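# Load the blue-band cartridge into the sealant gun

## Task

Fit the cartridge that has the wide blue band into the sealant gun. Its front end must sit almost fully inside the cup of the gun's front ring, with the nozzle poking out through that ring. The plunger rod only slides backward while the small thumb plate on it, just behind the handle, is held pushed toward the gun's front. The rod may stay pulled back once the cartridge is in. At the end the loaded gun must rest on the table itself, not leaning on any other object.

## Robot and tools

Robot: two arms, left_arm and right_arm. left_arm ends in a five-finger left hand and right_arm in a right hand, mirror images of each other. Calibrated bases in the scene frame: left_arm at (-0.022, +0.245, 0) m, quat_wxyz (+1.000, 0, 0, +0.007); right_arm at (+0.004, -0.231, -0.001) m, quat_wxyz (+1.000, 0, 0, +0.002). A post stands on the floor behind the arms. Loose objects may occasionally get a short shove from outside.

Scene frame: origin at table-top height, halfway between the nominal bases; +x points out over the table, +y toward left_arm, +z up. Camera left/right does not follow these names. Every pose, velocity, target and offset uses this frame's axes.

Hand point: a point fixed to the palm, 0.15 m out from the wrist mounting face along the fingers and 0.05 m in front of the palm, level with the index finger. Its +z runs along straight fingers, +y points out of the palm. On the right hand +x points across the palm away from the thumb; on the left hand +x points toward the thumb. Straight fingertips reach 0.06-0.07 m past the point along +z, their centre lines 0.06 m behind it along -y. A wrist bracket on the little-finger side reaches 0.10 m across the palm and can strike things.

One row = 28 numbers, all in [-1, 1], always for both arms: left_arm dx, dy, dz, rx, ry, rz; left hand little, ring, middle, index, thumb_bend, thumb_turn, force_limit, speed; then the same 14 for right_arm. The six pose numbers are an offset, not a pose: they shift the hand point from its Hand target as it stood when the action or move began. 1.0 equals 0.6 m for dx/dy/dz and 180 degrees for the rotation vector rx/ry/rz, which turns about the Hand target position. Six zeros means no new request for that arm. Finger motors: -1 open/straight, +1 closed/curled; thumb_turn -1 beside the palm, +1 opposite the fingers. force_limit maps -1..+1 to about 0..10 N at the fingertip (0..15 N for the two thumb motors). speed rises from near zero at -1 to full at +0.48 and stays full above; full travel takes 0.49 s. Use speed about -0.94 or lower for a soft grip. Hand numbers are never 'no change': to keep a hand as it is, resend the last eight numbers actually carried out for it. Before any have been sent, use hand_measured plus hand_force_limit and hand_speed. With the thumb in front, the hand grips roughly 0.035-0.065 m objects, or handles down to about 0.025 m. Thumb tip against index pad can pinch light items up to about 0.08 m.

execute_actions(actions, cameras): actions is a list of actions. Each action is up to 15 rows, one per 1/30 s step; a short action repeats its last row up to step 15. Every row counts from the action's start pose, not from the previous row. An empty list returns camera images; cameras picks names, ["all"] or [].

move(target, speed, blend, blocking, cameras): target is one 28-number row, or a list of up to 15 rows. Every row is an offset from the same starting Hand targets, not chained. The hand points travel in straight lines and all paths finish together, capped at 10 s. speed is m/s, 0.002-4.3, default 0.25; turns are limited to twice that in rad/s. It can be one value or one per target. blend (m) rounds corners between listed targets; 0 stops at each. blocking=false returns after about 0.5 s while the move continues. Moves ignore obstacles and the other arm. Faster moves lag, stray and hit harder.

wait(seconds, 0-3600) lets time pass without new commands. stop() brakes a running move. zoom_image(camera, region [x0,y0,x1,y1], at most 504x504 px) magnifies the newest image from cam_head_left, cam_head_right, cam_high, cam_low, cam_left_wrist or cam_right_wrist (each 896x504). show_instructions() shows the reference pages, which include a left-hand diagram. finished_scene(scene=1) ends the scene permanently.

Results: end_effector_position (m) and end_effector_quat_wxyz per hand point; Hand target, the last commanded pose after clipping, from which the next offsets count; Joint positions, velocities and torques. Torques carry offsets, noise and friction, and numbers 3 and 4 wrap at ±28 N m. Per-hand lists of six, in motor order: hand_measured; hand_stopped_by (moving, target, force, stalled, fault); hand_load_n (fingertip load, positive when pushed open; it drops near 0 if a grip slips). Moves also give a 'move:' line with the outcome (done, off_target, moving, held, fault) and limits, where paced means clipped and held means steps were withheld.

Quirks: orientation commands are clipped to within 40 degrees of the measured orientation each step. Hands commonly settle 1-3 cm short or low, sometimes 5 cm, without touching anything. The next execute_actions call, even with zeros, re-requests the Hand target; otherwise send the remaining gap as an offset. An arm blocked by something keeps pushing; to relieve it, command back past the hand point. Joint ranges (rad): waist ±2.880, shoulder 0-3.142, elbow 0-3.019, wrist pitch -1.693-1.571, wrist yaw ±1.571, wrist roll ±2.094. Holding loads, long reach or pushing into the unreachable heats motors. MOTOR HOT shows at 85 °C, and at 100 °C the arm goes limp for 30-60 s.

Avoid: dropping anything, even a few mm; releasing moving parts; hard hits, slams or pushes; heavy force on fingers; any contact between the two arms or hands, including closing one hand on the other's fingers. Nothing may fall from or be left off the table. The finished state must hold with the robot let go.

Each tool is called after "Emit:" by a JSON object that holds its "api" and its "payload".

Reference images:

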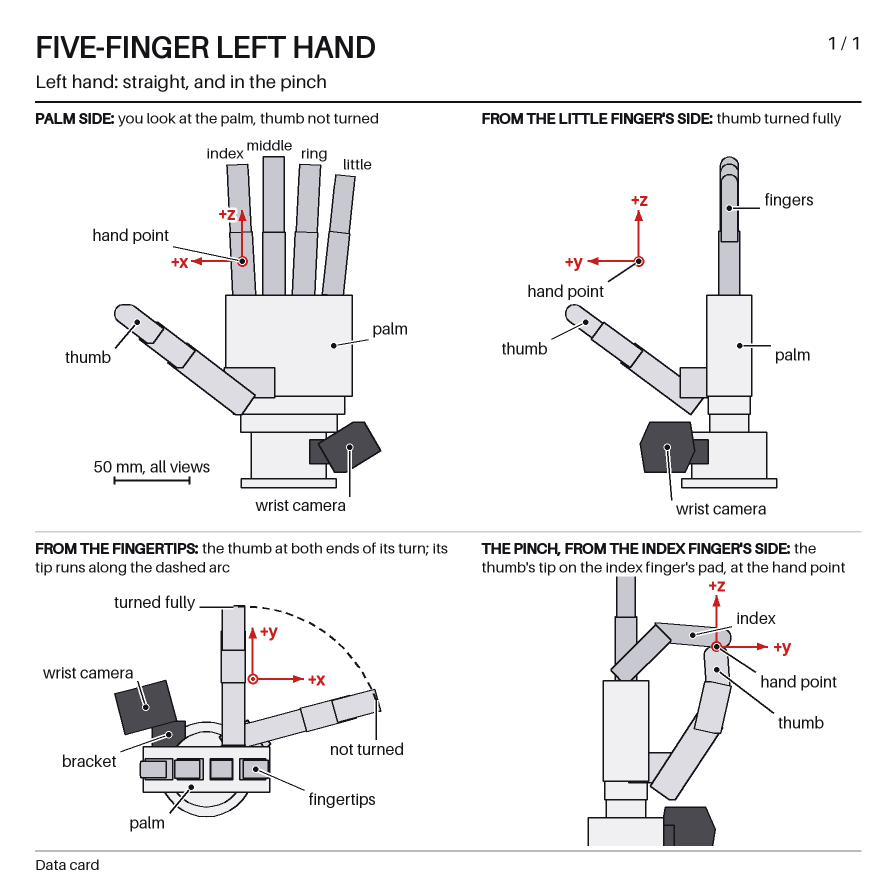

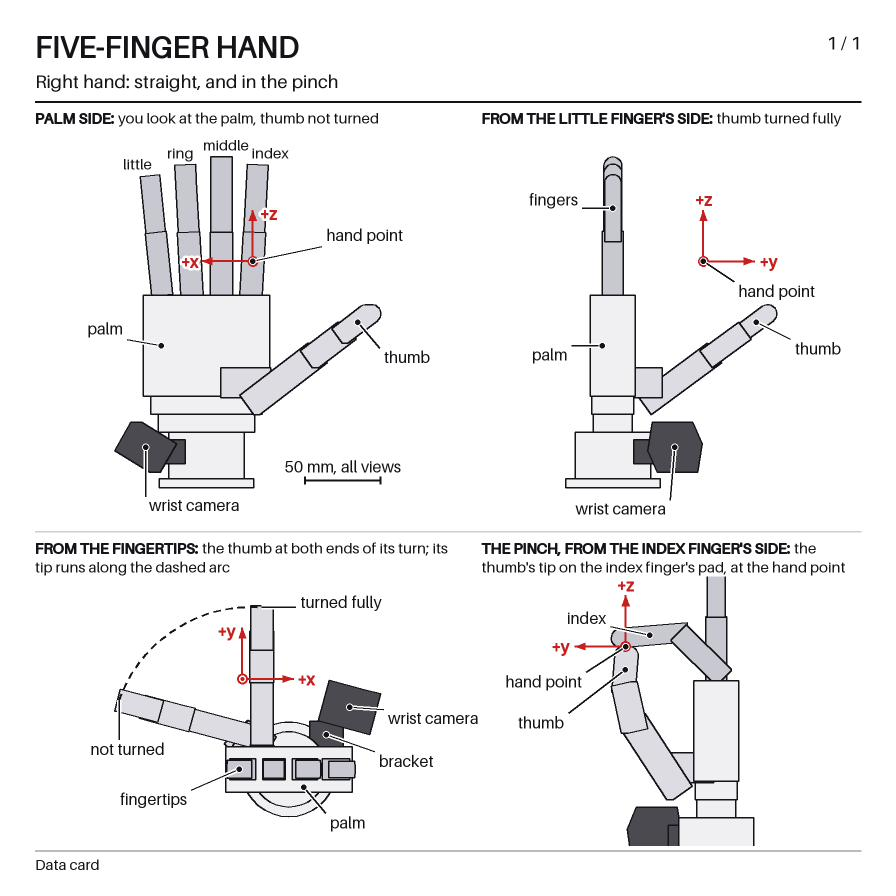

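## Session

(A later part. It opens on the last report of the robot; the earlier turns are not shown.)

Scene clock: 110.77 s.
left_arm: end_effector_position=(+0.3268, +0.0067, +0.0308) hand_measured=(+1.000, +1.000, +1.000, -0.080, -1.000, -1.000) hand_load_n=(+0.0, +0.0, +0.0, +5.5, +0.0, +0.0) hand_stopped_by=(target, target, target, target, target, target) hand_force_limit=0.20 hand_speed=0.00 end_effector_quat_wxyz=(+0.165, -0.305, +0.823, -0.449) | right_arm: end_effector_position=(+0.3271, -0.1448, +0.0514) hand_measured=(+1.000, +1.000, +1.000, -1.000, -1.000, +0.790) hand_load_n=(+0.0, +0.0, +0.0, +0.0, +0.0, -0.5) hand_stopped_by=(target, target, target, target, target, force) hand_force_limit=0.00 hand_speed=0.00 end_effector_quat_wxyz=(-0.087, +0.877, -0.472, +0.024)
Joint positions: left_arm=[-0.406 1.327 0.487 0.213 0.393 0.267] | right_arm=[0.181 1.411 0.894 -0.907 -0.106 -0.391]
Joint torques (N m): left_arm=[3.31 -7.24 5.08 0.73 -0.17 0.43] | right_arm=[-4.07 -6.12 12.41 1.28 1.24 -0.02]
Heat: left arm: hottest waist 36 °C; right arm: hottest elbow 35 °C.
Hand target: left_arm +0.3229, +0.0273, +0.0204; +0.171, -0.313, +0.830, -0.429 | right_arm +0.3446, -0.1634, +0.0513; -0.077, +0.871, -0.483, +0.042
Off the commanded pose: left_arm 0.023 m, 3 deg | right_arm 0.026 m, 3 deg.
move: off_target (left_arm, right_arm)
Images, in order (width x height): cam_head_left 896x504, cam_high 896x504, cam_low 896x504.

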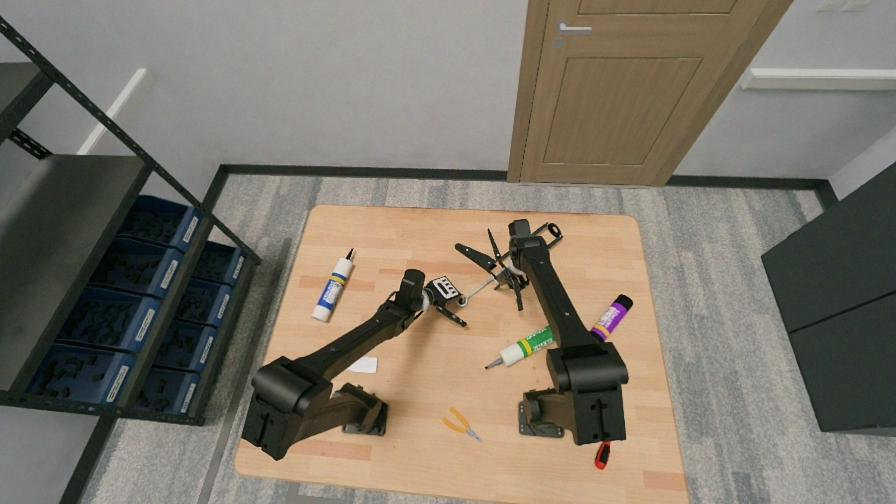

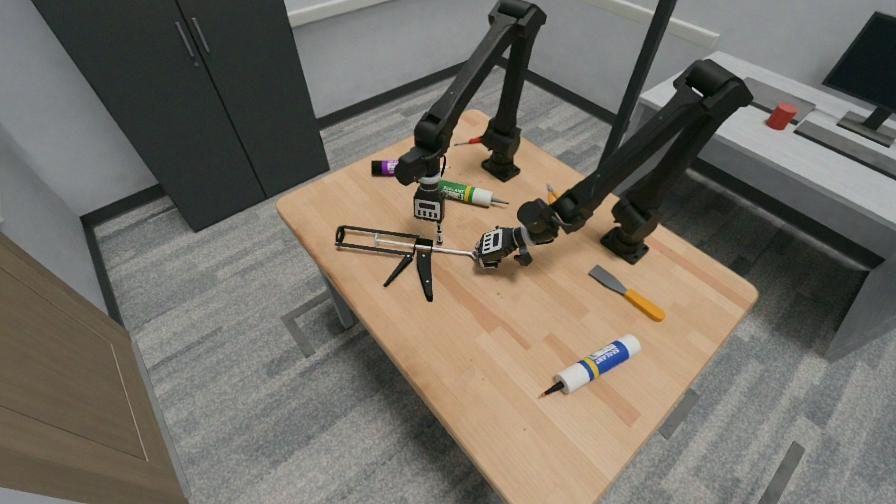

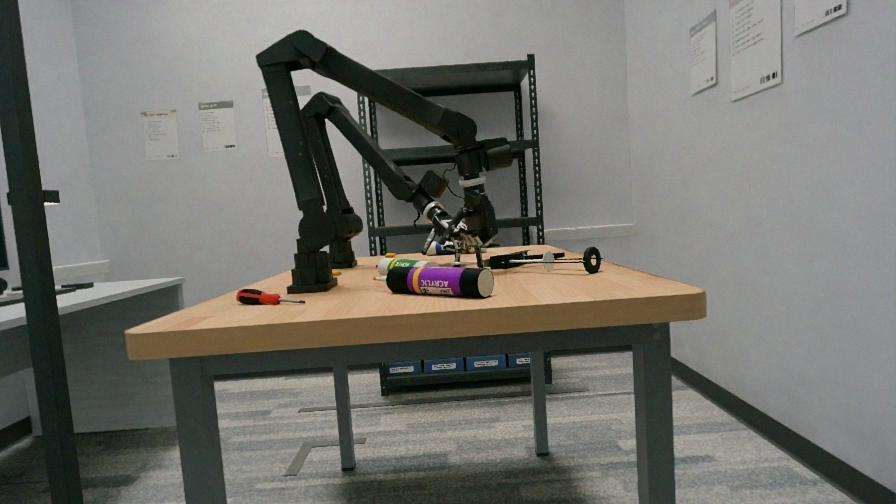

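Emit:
{"api": "move", "payload": {"target": [[-0.0442,0.0708,0.0,0,0,0,1,1,1,-0.08,-1,-1,0.2,0, 0.001,-0.002,0,0,0,0,1,1,1,-1,-1,0.9,0,0]], "speed": 0.04, "cameras": ["cam_low","cam_head_left","cam_high"]}}

Emit:
{"api": "zoom_image", "payload": {"camera": "cam_high", "region": [400, 200, 500, 280]}}

Emit:
{"api": "zoom_image", "payload": {"camera": "cam_low", "region": [420, 235, 620, 285]}}

Scene clock: 112.87 s.
left_arm: end_effector_position=(+0.3067, +0.0607, +0.0306) hand_measured=(+1.000, +1.000, +1.000, -0.080, -1.000, -1.000) hand_load_n=(+0.0, +0.0, +0.0, +1.5, +0.0, -0.5) hand_stopped_by=(target, target, target, target, target, target) hand_force_limit=0.20 hand_speed=0.00 end_effector_quat_wxyz=(+0.178, -0.308, +0.823, -0.442) | right_arm: end_effector_position=(+0.3308, -0.1641, +0.0487) hand_measured=(+1.000, +1.000, +1.000, -1.000, -1.000, +0.790) hand_load_n=(+0.0, +0.0, +0.0, +0.0, +0.0, +0.0) hand_stopped_by=(target, target, target, target, target, force) hand_force_limit=0.00 hand_speed=0.00 end_effector_quat_wxyz=(-0.071, +0.870, -0.487, +0.034)
Joint positions: left_arm=[-0.27 1.202 0.397 0.145 0.473 0.363] | right_arm=[0.143 1.417 0.894 -0.907 -0.071 -0.399]
Joint torques (N m): left_arm=[2.43 -5.71 5.41 0.7 0.27 0.28] | right_arm=[-1.2 -6.36 12.57 1.32 -0.15 0.01]
Heat: left arm: hottest waist 36 °C; right arm: hottest elbow 35 °C.
Hand target: left_arm +0.2963, +0.0696, +0.0204; +0.171, -0.313, +0.830, -0.429 | right_arm +0.3452, -0.1645, +0.0513; -0.077, +0.871, -0.483, +0.042
Off the commanded pose: left_arm 0.017 m, 2 deg | right_arm 0.015 m, 1 deg.
move: off_target (left_arm, right_arm)
Images, in order (width x height): cam_head_left 896x504, cam_high 896x504, cam_low 896x504.

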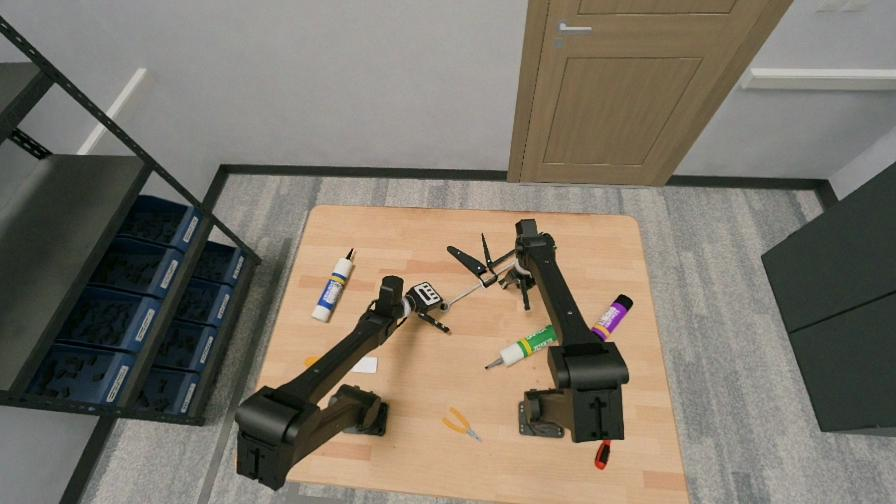

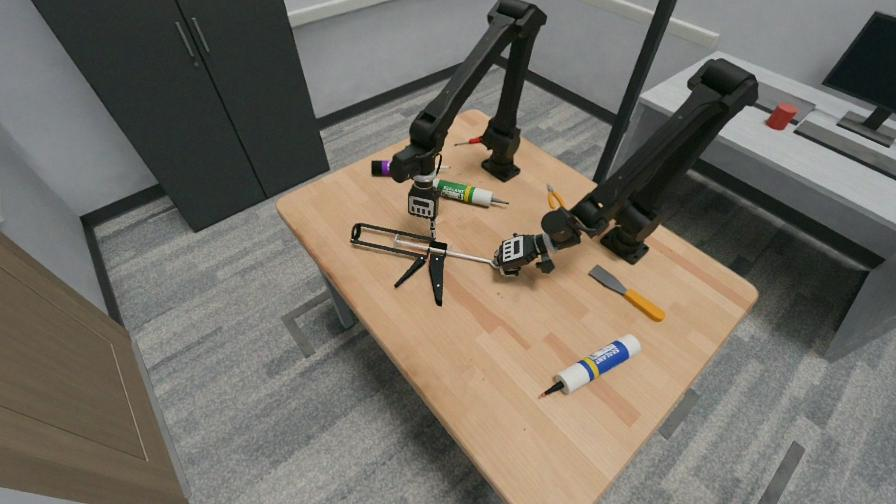

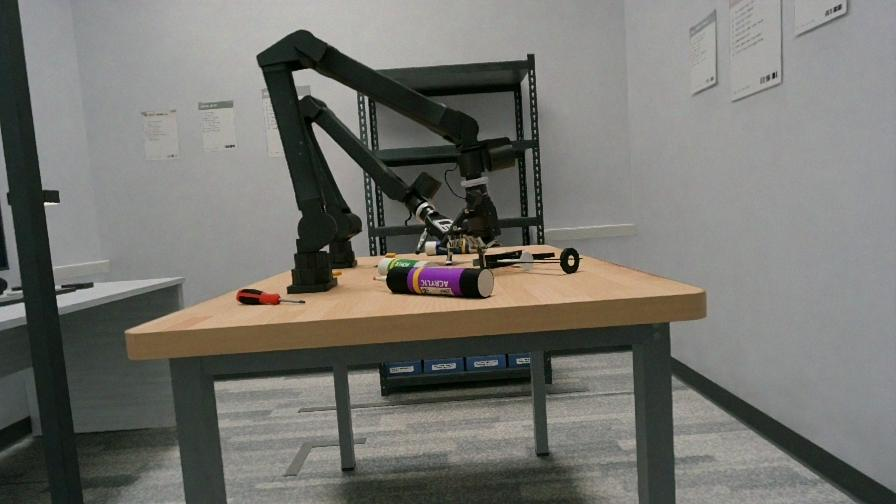

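Scaled by 5.040 from the camera's image (finer frame: 1280x720).

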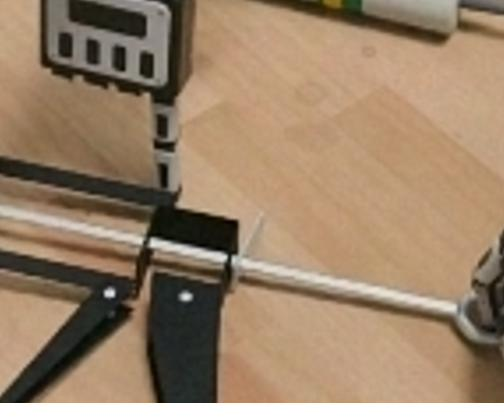

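Scaled by 2.520 from the camera's image (finer frame: 1280x720).

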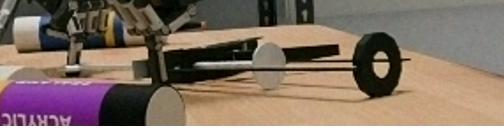

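Emit:
{"api": "move", "payload": {"target": [[0,0,0,0,0,0,1,1,1,-0.08,-1,-1,0.2,0, 0,0,0.1,0,0,0,1,1,1,-1,-1,0.9,0,0],[0,0,0,0,0,0,1,1,1,-0.08,-1,-1,0.2,0, -0.032,0.1217,0.1,0,0,0,1,1,1,-1,-1,0.9,0,0],[0,0,0,0,0,0,1,1,1,-0.08,-1,-1,0.2,0, -0.032,0.1217,0.04,0,0,0,1,1,1,-1,-1,0.9,0,0]], "speed": 0.1, "cameras": ["cam_low","cam_head_left","cam_high"]}}

Emit:
{"api": "zoom_image", "payload": {"camera": "cam_high", "region": [420, 220, 480, 268]}}

Emit:
{"api": "zoom_image", "payload": {"camera": "cam_head_left", "region": [460, 255, 520, 300]}}

Scene clock: 116.83 s.
left_arm: end_effector_position=(+0.3067, +0.0608, +0.0306) hand_measured=(+1.000, +1.000, +1.000, -0.080, -1.000, -1.000) hand_load_n=(+0.0, +0.0, +0.0, +2.0, +0.0, +0.0) hand_stopped_by=(target, target, target, target, target, target) hand_force_limit=0.20 hand_speed=0.00 end_effector_quat_wxyz=(+0.178, -0.308, +0.823, -0.442) | right_arm: end_effector_position=(+0.3291, -0.0941, +0.0841) hand_measured=(+1.000, +1.000, +1.000, -1.000, -1.000, +0.790) hand_load_n=(+0.0, +0.0, +0.0, +0.5, -0.5, +0.0) hand_stopped_by=(target, target, target, target, target, force) hand_force_limit=0.00 hand_speed=0.00 end_effector_quat_wxyz=(-0.082, +0.872, -0.481, +0.047)
Joint positions: left_arm=[-0.27 1.202 0.397 0.145 0.473 0.363] | right_arm=[0.327 1.382 0.965 -0.968 -0.041 -0.227]
Joint torques (N m): left_arm=[2.32 -5.71 5.27 0.53 0.26 0.19] | right_arm=[-0.03 -6.53 9.61 1.46 -0.04 0.24]
Heat: left arm: hottest waist 36 °C; right arm: hottest elbow 35 °C.
Hand target: left_arm +0.2963, +0.0697, +0.0204; +0.171, -0.313, +0.830, -0.429 | right_arm +0.3261, -0.0915, +0.0753; -0.077, +0.871, -0.483, +0.042
Off the commanded pose: left_arm 0.017 m, 2 deg | right_arm 0.010 m, 1 deg.
move: done
Images, in order (width x height): cam_head_left 896x504, cam_high 896x504, cam_low 896x504.

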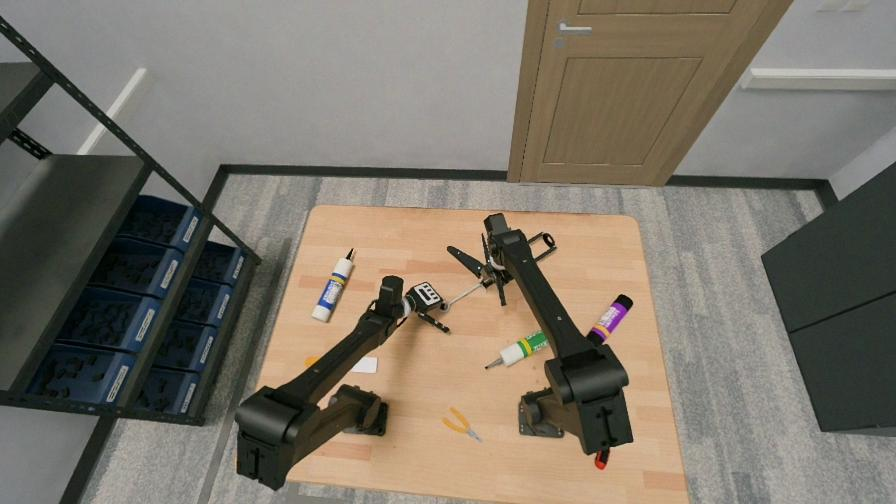

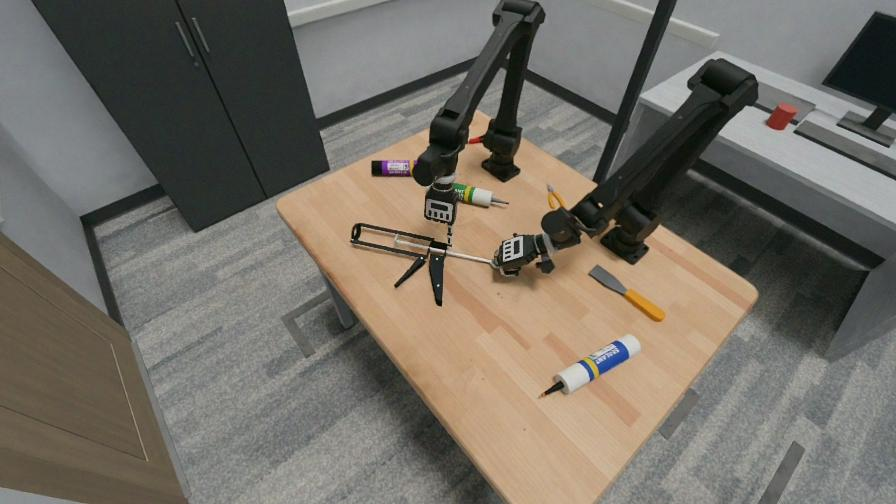

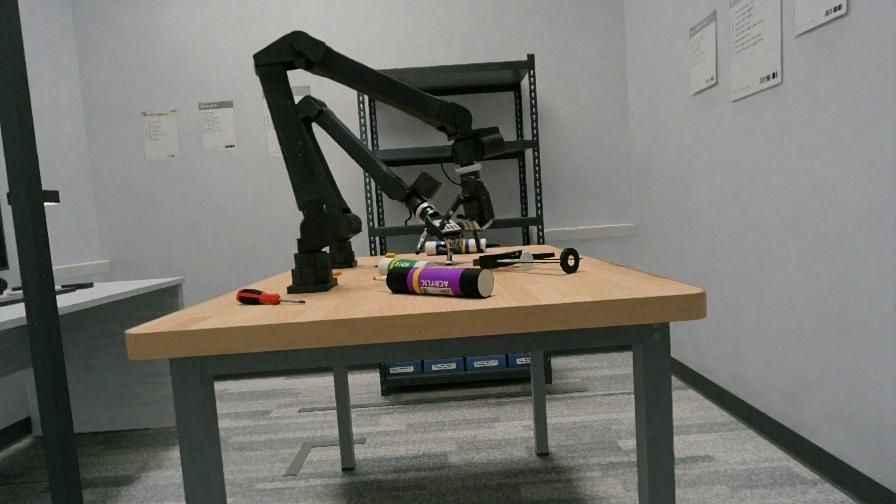

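Scaled by 8.400 from the camera's image (finer frame: 1280x720).

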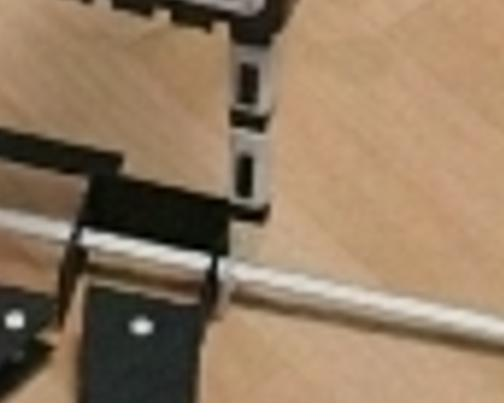

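Scaled by 8.400 from the camera's image (finer frame: 1280x720).

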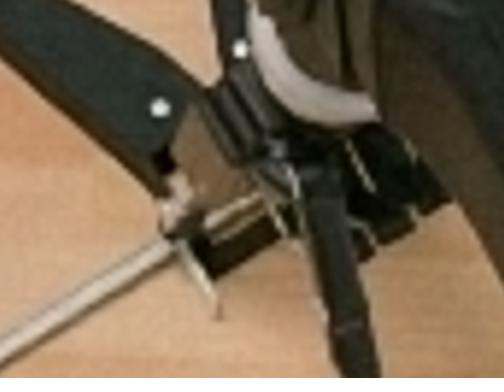

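Emit:
{"api": "move", "payload": {"target": [[0,0,0,0,0,0,1,1,1,-0.08,-1,-1,0.2,0, -0.0235,0.0065,-0.015,0,0,0,1,1,1,-1,-1,0.9,0,0]], "speed": 0.1, "cameras": ["cam_low","cam_head_left","cam_high"]}}

Emit:
{"api": "zoom_image", "payload": {"camera": "cam_high", "region": [420, 220, 480, 268]}}

Emit:
{"api": "zoom_image", "payload": {"camera": "cam_head_left", "region": [460, 255, 520, 300]}}

Emit:
{"api": "zoom_image", "payload": {"camera": "cam_low", "region": [440, 235, 510, 280]}}

Scene clock: 117.90 s.
left_arm: end_effector_position=(+0.3067, +0.0608, +0.0306) hand_measured=(+1.000, +1.000, +1.000, -0.080, -1.000, -1.000) hand_load_n=(+0.0, +0.0, -0.5, +1.5, +0.0, +0.0) hand_stopped_by=(target, target, target, target, target, target) hand_force_limit=0.20 hand_speed=0.00 end_effector_quat_wxyz=(+0.178, -0.308, +0.823, -0.442) | right_arm: end_effector_position=(+0.3144, -0.0901, +0.0687) hand_measured=(+1.000, +1.000, +1.000, -1.000, -1.000, +0.790) hand_load_n=(+0.0, +0.0, +0.0, +0.0, +0.0, +0.0) hand_stopped_by=(target, target, target, target, target, force) hand_force_limit=0.00 hand_speed=0.00 end_effector_quat_wxyz=(-0.075, +0.873, -0.481, +0.040)
Joint positions: left_arm=[-0.27 1.202 0.397 0.145 0.473 0.363] | right_arm=[0.351 1.382 0.92 -0.941 -0.037 -0.206]
Joint torques (N m): left_arm=[1.96 -6.24 5.41 0.51 0.28 0.25] | right_arm=[-0.09 -7.65 9.39 1.51 -0.03 0.22]
Heat: left arm: hottest waist 36 °C; right arm: hottest elbow 35 °C.
Hand target: left_arm +0.2963, +0.0696, +0.0204; +0.171, -0.313, +0.830, -0.429 | right_arm +0.3120, -0.0876, +0.0663; -0.077, +0.871, -0.483, +0.042
Off the commanded pose: left_arm 0.017 m, 2 deg | right_arm 0.004 m, 0 deg.
move: done
Images, in order (width x height): cam_head_left 896x504, cam_high 896x504, cam_low 896x504.

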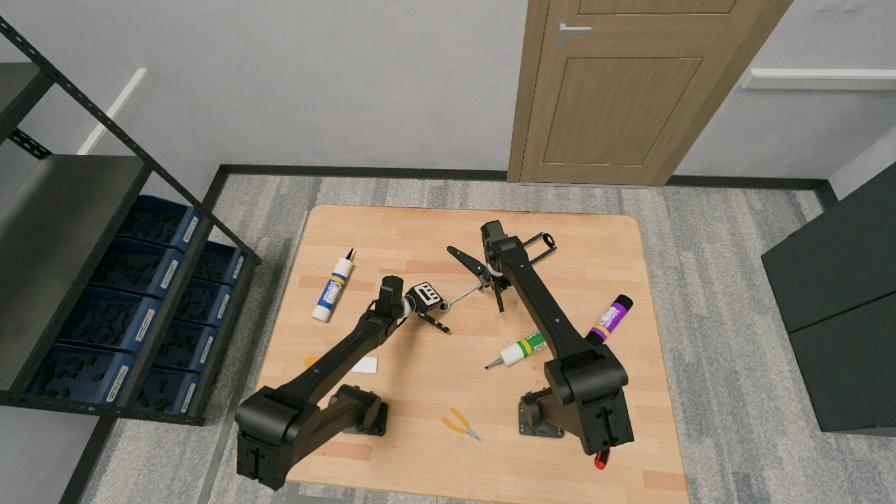

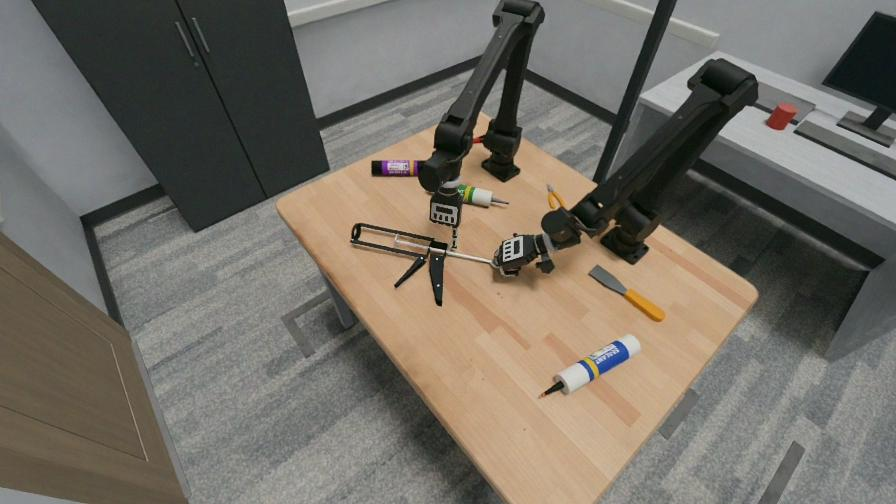

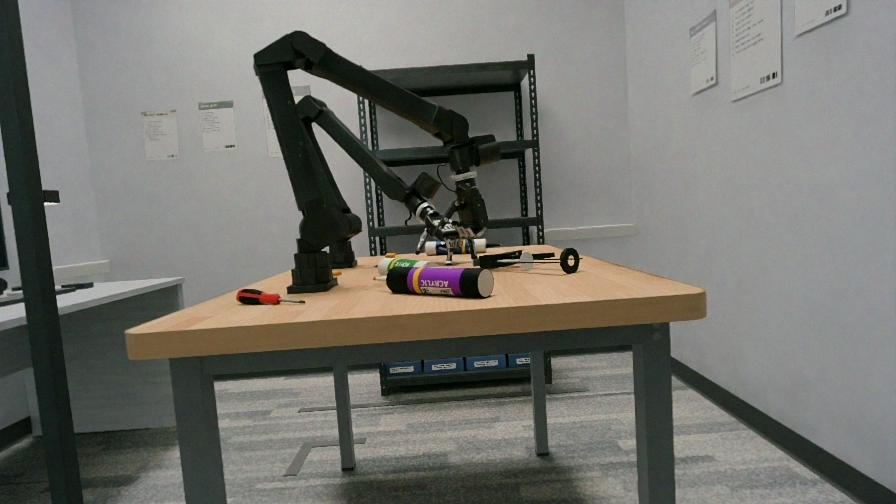

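Scaled by 8.400 from the camera's image (finer frame: 1280x720).

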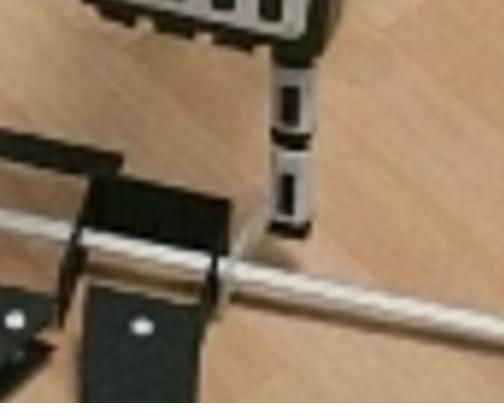

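Scaled by 8.400 from the camera's image (finer frame: 1280x720).

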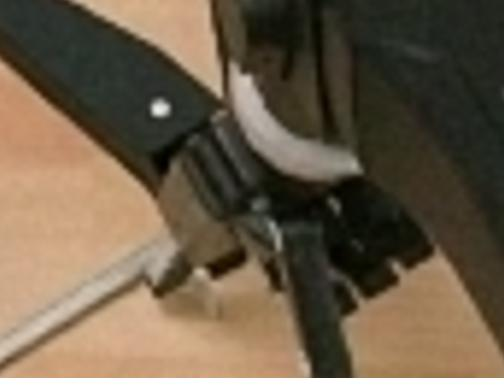

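Scaled by 7.200 from the camera's image (finer frame: 1280x720).

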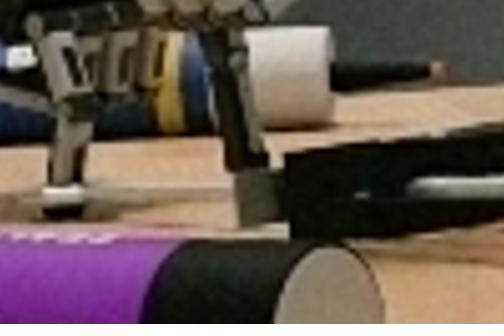

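Emit:
{"api": "move", "payload": {"target": [[0,0,0,0,0,0,1,1,1,-0.08,-1,-1,0.2,0, -0.003,-0.002,-0.03,0,0,0,1,1,1,-1,-1,0.9,0,0],[0,0,0,0,0,0,1,1,1,-0.08,-1,-1,0.2,0, 0.016,-0.03,-0.03,0,0,0,1,1,1,-1,-1,0.9,0,0]], "speed": 0.06, "cameras": ["cam_low","cam_head_left","cam_high"]}}

Emit:
{"api": "zoom_image", "payload": {"camera": "cam_high", "region": [420, 220, 480, 268]}}

Emit:
{"api": "zoom_image", "payload": {"camera": "cam_low", "region": [440, 235, 510, 280]}}

Scene clock: 119.73 s.
left_arm: end_effector_position=(+0.3067, +0.0608, +0.0306) hand_measured=(+1.000, +1.000, +1.000, -0.080, -1.000, -1.000) hand_load_n=(+0.0, +0.0, +0.5, +2.0, -0.5, -0.5) hand_stopped_by=(target, target, target, target, target, target) hand_force_limit=0.20 hand_speed=0.00 end_effector_quat_wxyz=(+0.178, -0.308, +0.823, -0.442) | right_arm: end_effector_position=(+0.3154, -0.0956, +0.0549) hand_measured=(+1.000, +1.000, +1.000, -1.000, -1.000, +0.790) hand_load_n=(+0.0, +0.0, +0.0, +0.0, +0.0, +0.0) hand_stopped_by=(target, target, target, target, target, force) hand_force_limit=0.00 hand_speed=0.00 end_effector_quat_wxyz=(-0.085, +0.873, -0.479, +0.039)
Joint positions: left_arm=[-0.27 1.202 0.397 0.145 0.473 0.363] | right_arm=[0.328 1.39 0.886 -0.887 -0.056 -0.23]
Joint torques (N m): left_arm=[2.14 -5.66 5.52 0.77 0.25 0.25] | right_arm=[-2.78 -5.89 10.43 1.39 0.35 -0.02]
Heat: left arm: hottest waist 36 °C; right arm: hottest elbow 35 °C.
Hand target: left_arm +0.2963, +0.0696, +0.0204; +0.171, -0.313, +0.830, -0.429 | right_arm +0.3215, -0.1056, +0.0483; -0.077, +0.871, -0.483, +0.042
Off the commanded pose: left_arm 0.017 m, 2 deg | right_arm 0.013 m, 1 deg.
move: off_target (right_arm)
Images, in order (width x height): cam_head_left 896x504, cam_high 896x504, cam_low 896x504.

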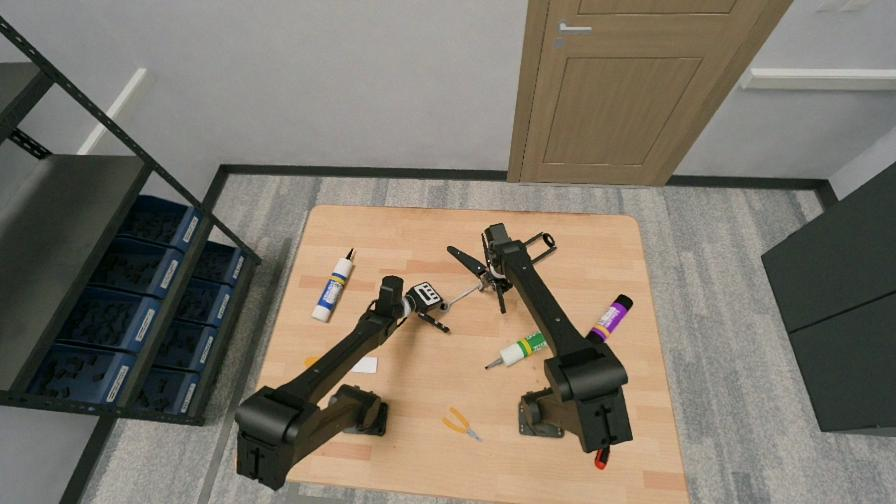

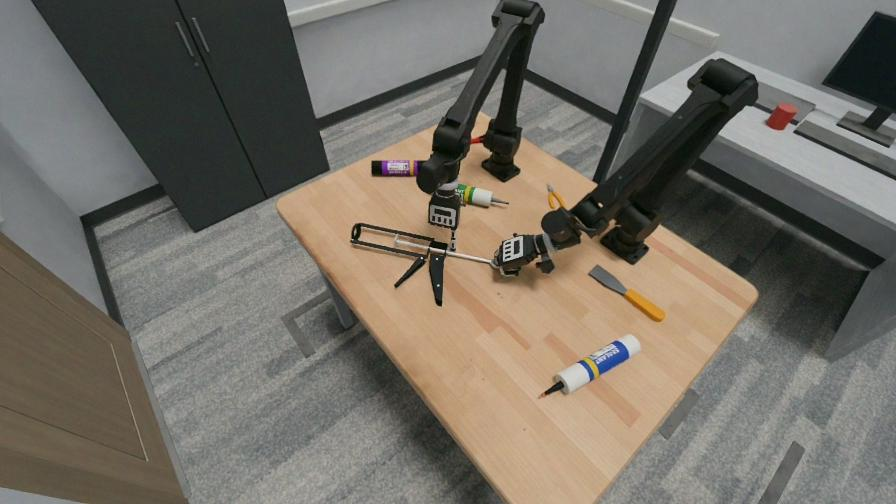

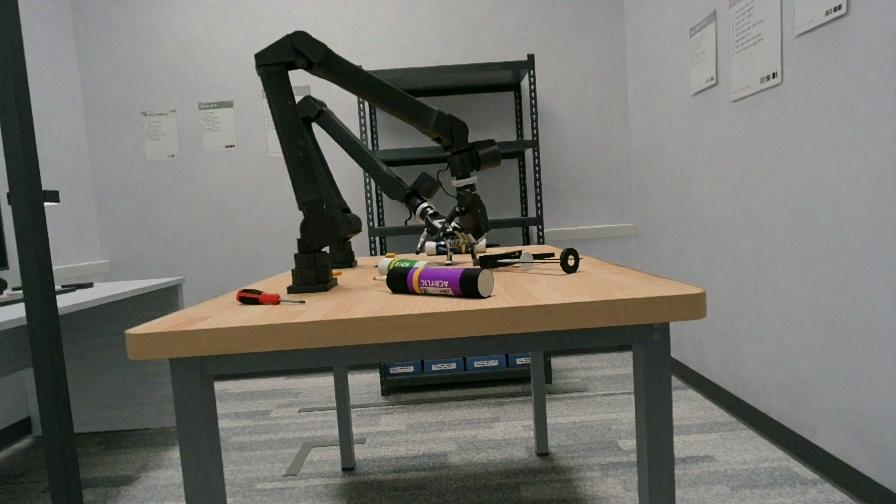

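Scaled by 8.400 from the camera's image (finer frame: 1280x720).

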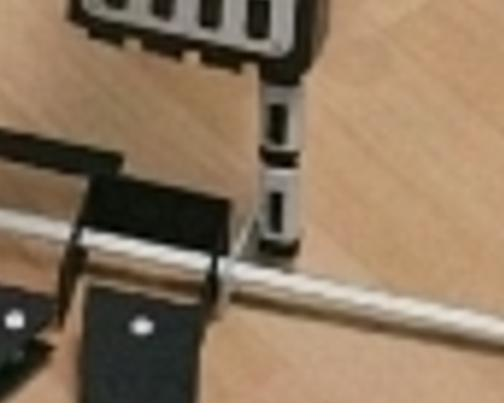

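Scaled by 7.200 from the camera's image (finer frame: 1280x720).

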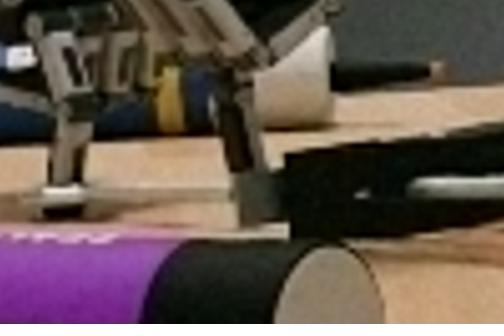

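Emit:
{"api": "move", "payload": {"target": [[0,0,0,0,0,0,1,1,1,-0.08,-1,-1,0.2,0, -0.012,0.02,0,0,0,0,1,1,1,-1,-1,0.9,0,0],[0,0,0,0,0,0,1,1,1,-0.08,-1,-1,0.2,0, -0.012,0.02,-0.023,0,0,0,1,1,1,-1,-1,0.9,0,0],[0,0,0,0,0,0,1,1,1,-0.08,-1,-1,0.2,0, 0.001,-0.002,-0.023,0,0,0,1,1,1,-1,-1,0.9,0,0]], "speed": 0.06, "cameras": ["cam_low","cam_head_left","cam_high"]}}

Emit:
{"api": "zoom_image", "payload": {"camera": "cam_high", "region": [420, 220, 480, 268]}}

Emit:
{"api": "zoom_image", "payload": {"camera": "cam_low", "region": [440, 235, 510, 280]}}

Scene clock: 121.97 s.
left_arm: end_effector_position=(+0.3067, +0.0607, +0.0306) hand_measured=(+1.000, +1.000, +1.000, -0.080, -1.000, -1.000) hand_load_n=(+0.0, +0.5, +0.0, +2.0, +0.0, -0.5) hand_stopped_by=(target, target, target, target, target, target) hand_force_limit=0.20 hand_speed=0.00 end_effector_quat_wxyz=(+0.177, -0.308, +0.823, -0.442) | right_arm: end_effector_position=(+0.3176, -0.0944, +0.0449) hand_measured=(+1.000, +1.000, +1.000, -1.000, -1.000, +0.790) hand_load_n=(+0.0, +0.0, +0.0, +0.0, +0.0, +0.0) hand_stopped_by=(target, target, target, target, target, force) hand_force_limit=0.00 hand_speed=0.00 end_effector_quat_wxyz=(-0.089, +0.873, -0.477, +0.040)
Joint positions: left_arm=[-0.27 1.202 0.397 0.145 0.474 0.363] | right_arm=[0.328 1.407 0.873 -0.851 -0.06 -0.233]
Joint torques (N m): left_arm=[2.14 -5.19 5.33 0.66 0.25 0.28] | right_arm=[-3.02 -5.66 9.68 1.59 0.49 -0.03]
Heat: left arm: hottest waist 36 °C; right arm: hottest elbow 35 °C.
Hand target: left_arm +0.2963, +0.0696, +0.0204; +0.171, -0.313, +0.830, -0.429 | right_arm +0.3222, -0.1068, +0.0345; -0.077, +0.871, -0.483, +0.042
Off the commanded pose: left_arm 0.017 m, 2 deg | right_arm 0.017 m, 2 deg.
move: off_target (right_arm)
Images, in order (width x height): cam_head_left 896x504, cam_high 896x504, cam_low 896x504.

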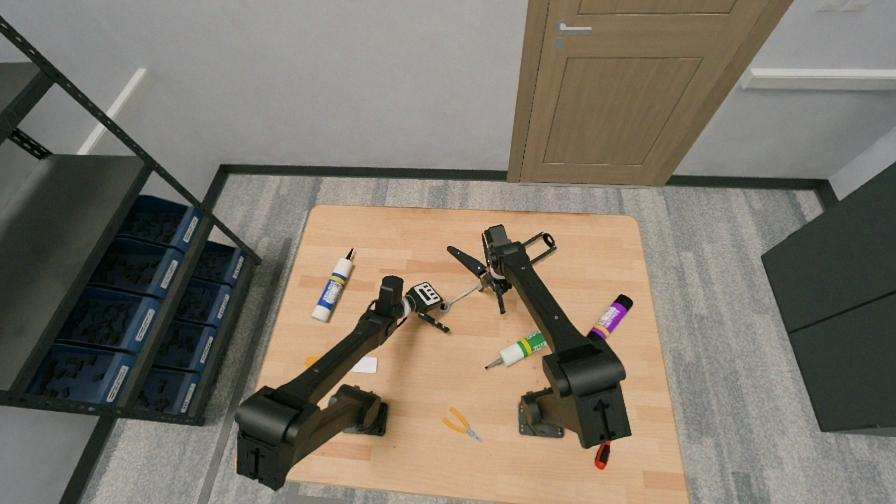

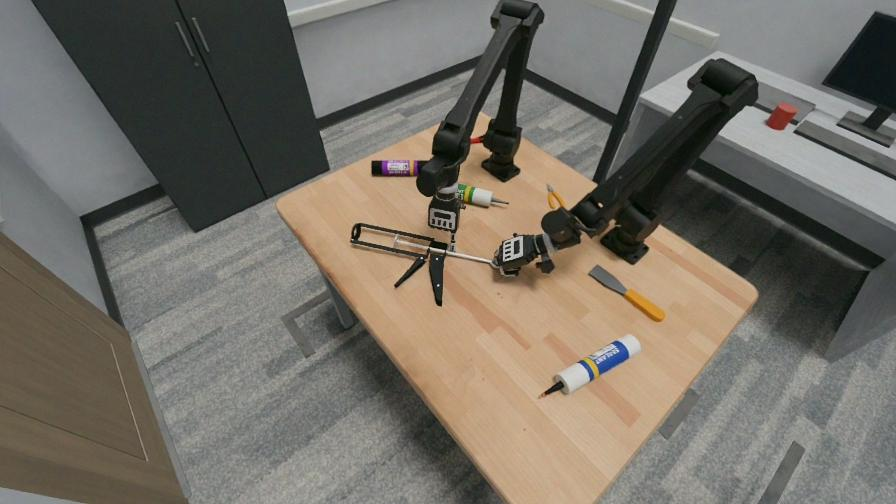

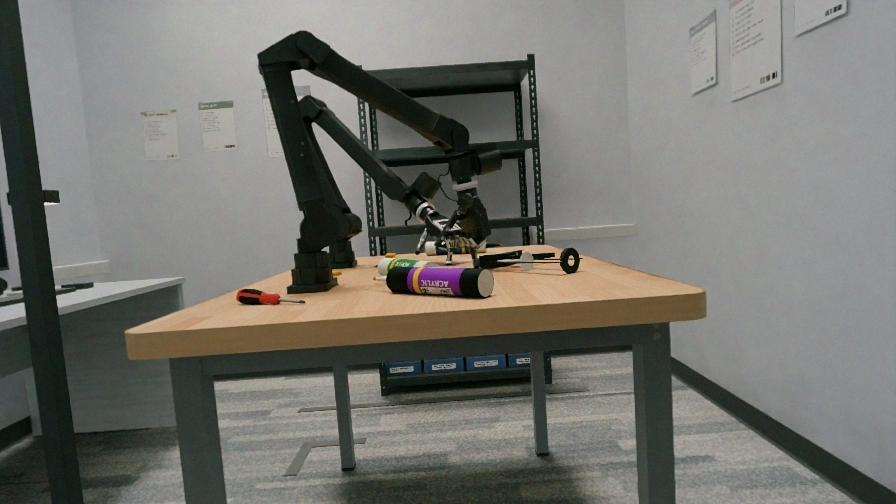

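Scaled by 8.400 from the camera's image (finer frame: 1280x720).

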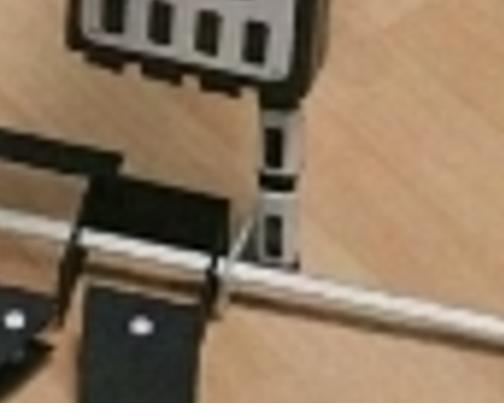

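Scaled by 7.200 from the camera's image (finer frame: 1280x720).

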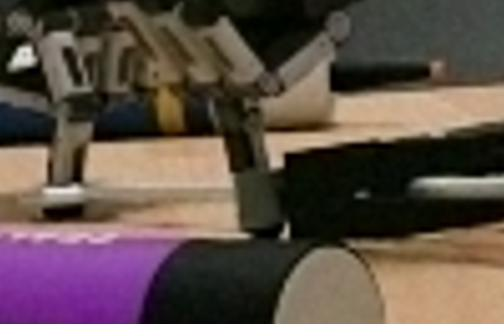

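Emit:
{"api": "move", "payload": {"target": [[-0.0106,0.017,0,0,0,0,1,1,1,-0.08,-1,-1,0.2,0, 0.0195,-0.0312,0,0,0,0,1,1,1,-1,-1,0.9,0,0]], "speed": 0.05, "cameras": ["cam_low","cam_head_left","cam_high"]}}

Emit:
{"api": "zoom_image", "payload": {"camera": "cam_high", "region": [400, 200, 500, 280]}}

Emit:
{"api": "zoom_image", "payload": {"camera": "cam_low", "region": [420, 235, 620, 285]}}

Scene clock: 123.20 s.
left_arm: end_effector_position=(+0.3018, +0.0630, +0.0311) hand_measured=(+1.000, +1.000, +1.000, -0.082, -1.000, -1.000) hand_load_n=(+0.0, +0.0, +0.5, +10.5, +0.0, +0.0) hand_stopped_by=(target, target, target, target, target, target) hand_force_limit=0.20 hand_speed=0.00 end_effector_quat_wxyz=(+0.173, -0.302, +0.824, -0.447) | right_arm: end_effector_position=(+0.3184, -0.0992, +0.0443) hand_measured=(+1.000, +1.000, +1.000, -1.000, -1.000, +0.790) hand_load_n=(+0.0, +0.0, +0.0, +0.0, +0.0, +0.0) hand_stopped_by=(target, target, target, target, target, force) hand_force_limit=0.00 hand_speed=0.00 end_effector_quat_wxyz=(-0.100, +0.879, -0.465, +0.026)
Joint positions: left_arm=[-0.257 1.189 0.387 0.137 0.499 0.377] | right_arm=[0.3 1.412 0.873 -0.852 -0.103 -0.285]
Joint torques (N m): left_arm=[3.72 -6.24 4.71 0.51 0.18 0.33] | right_arm=[-5.3 -5.13 11.07 1.36 1.75 -0.04]
Heat: left arm: hottest waist 36 °C; right arm: hottest elbow 35 °C.
Hand target: left_arm +0.2898, +0.0799, +0.0203; +0.171, -0.313, +0.830, -0.429 | right_arm +0.3339, -0.1256, +0.0345; -0.077, +0.871, -0.483, +0.042
Off the commanded pose: left_arm 0.023 m, 2 deg | right_arm 0.032 m, 4 deg.
move: off_target (left_arm, right_arm)
Images, in order (width x height): cam_head_left 896x504, cam_high 896x504, cam_low 896x504.

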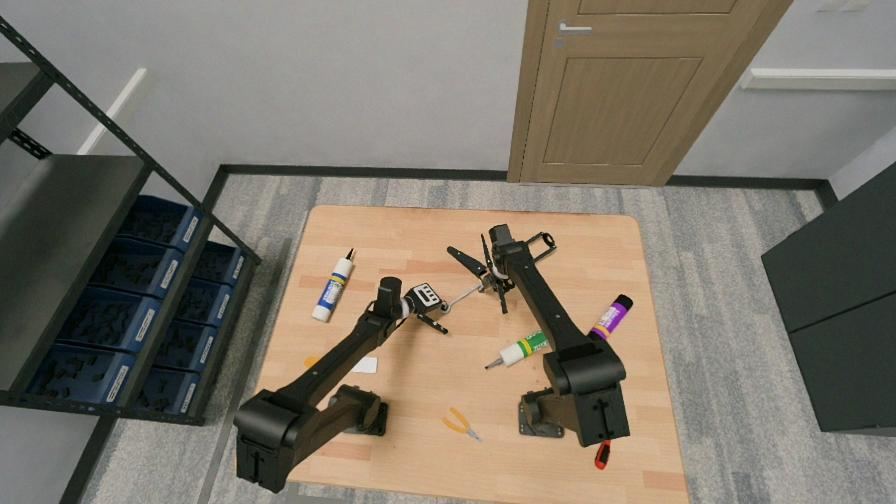

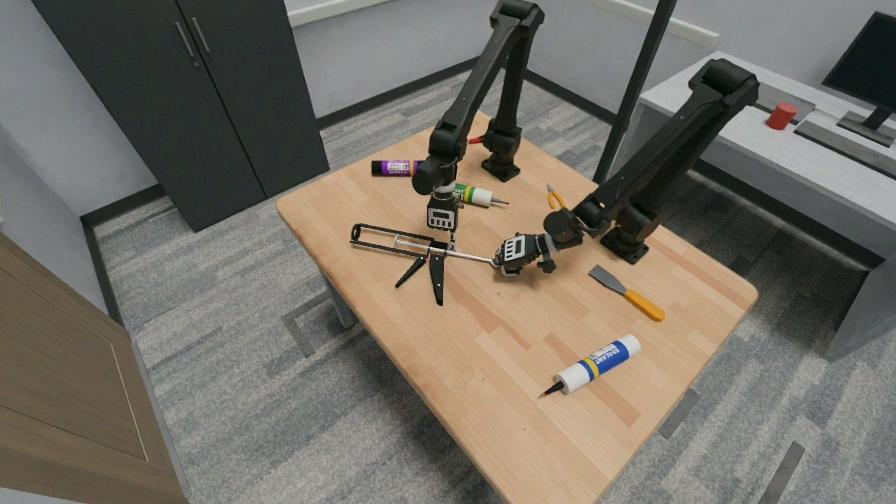

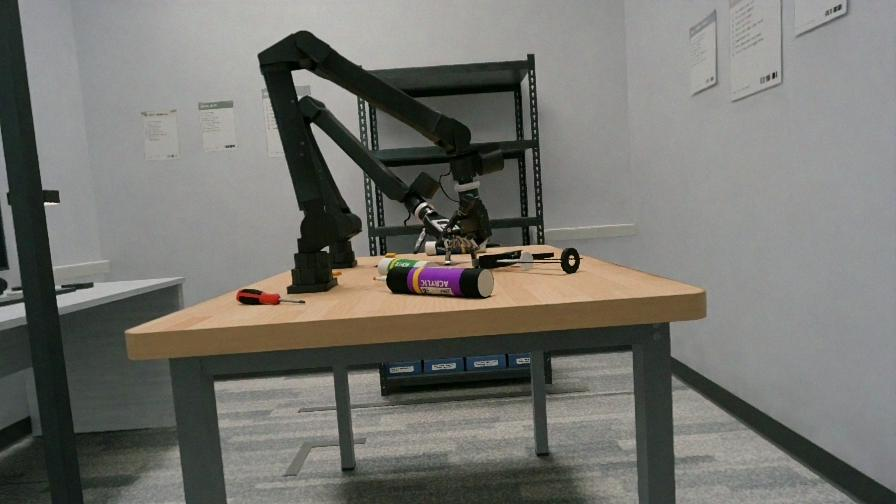

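Scaled by 5.040 from the camera's image (finer frame: 1280x720).

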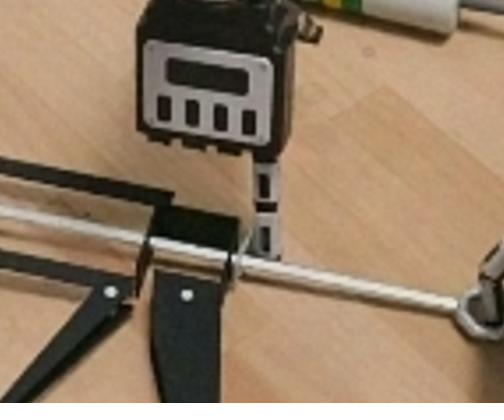

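Scaled by 2.520 from the camera's image (finer frame: 1280x720).

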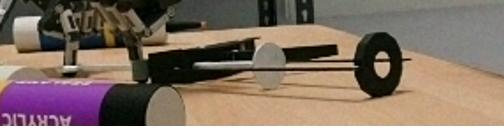

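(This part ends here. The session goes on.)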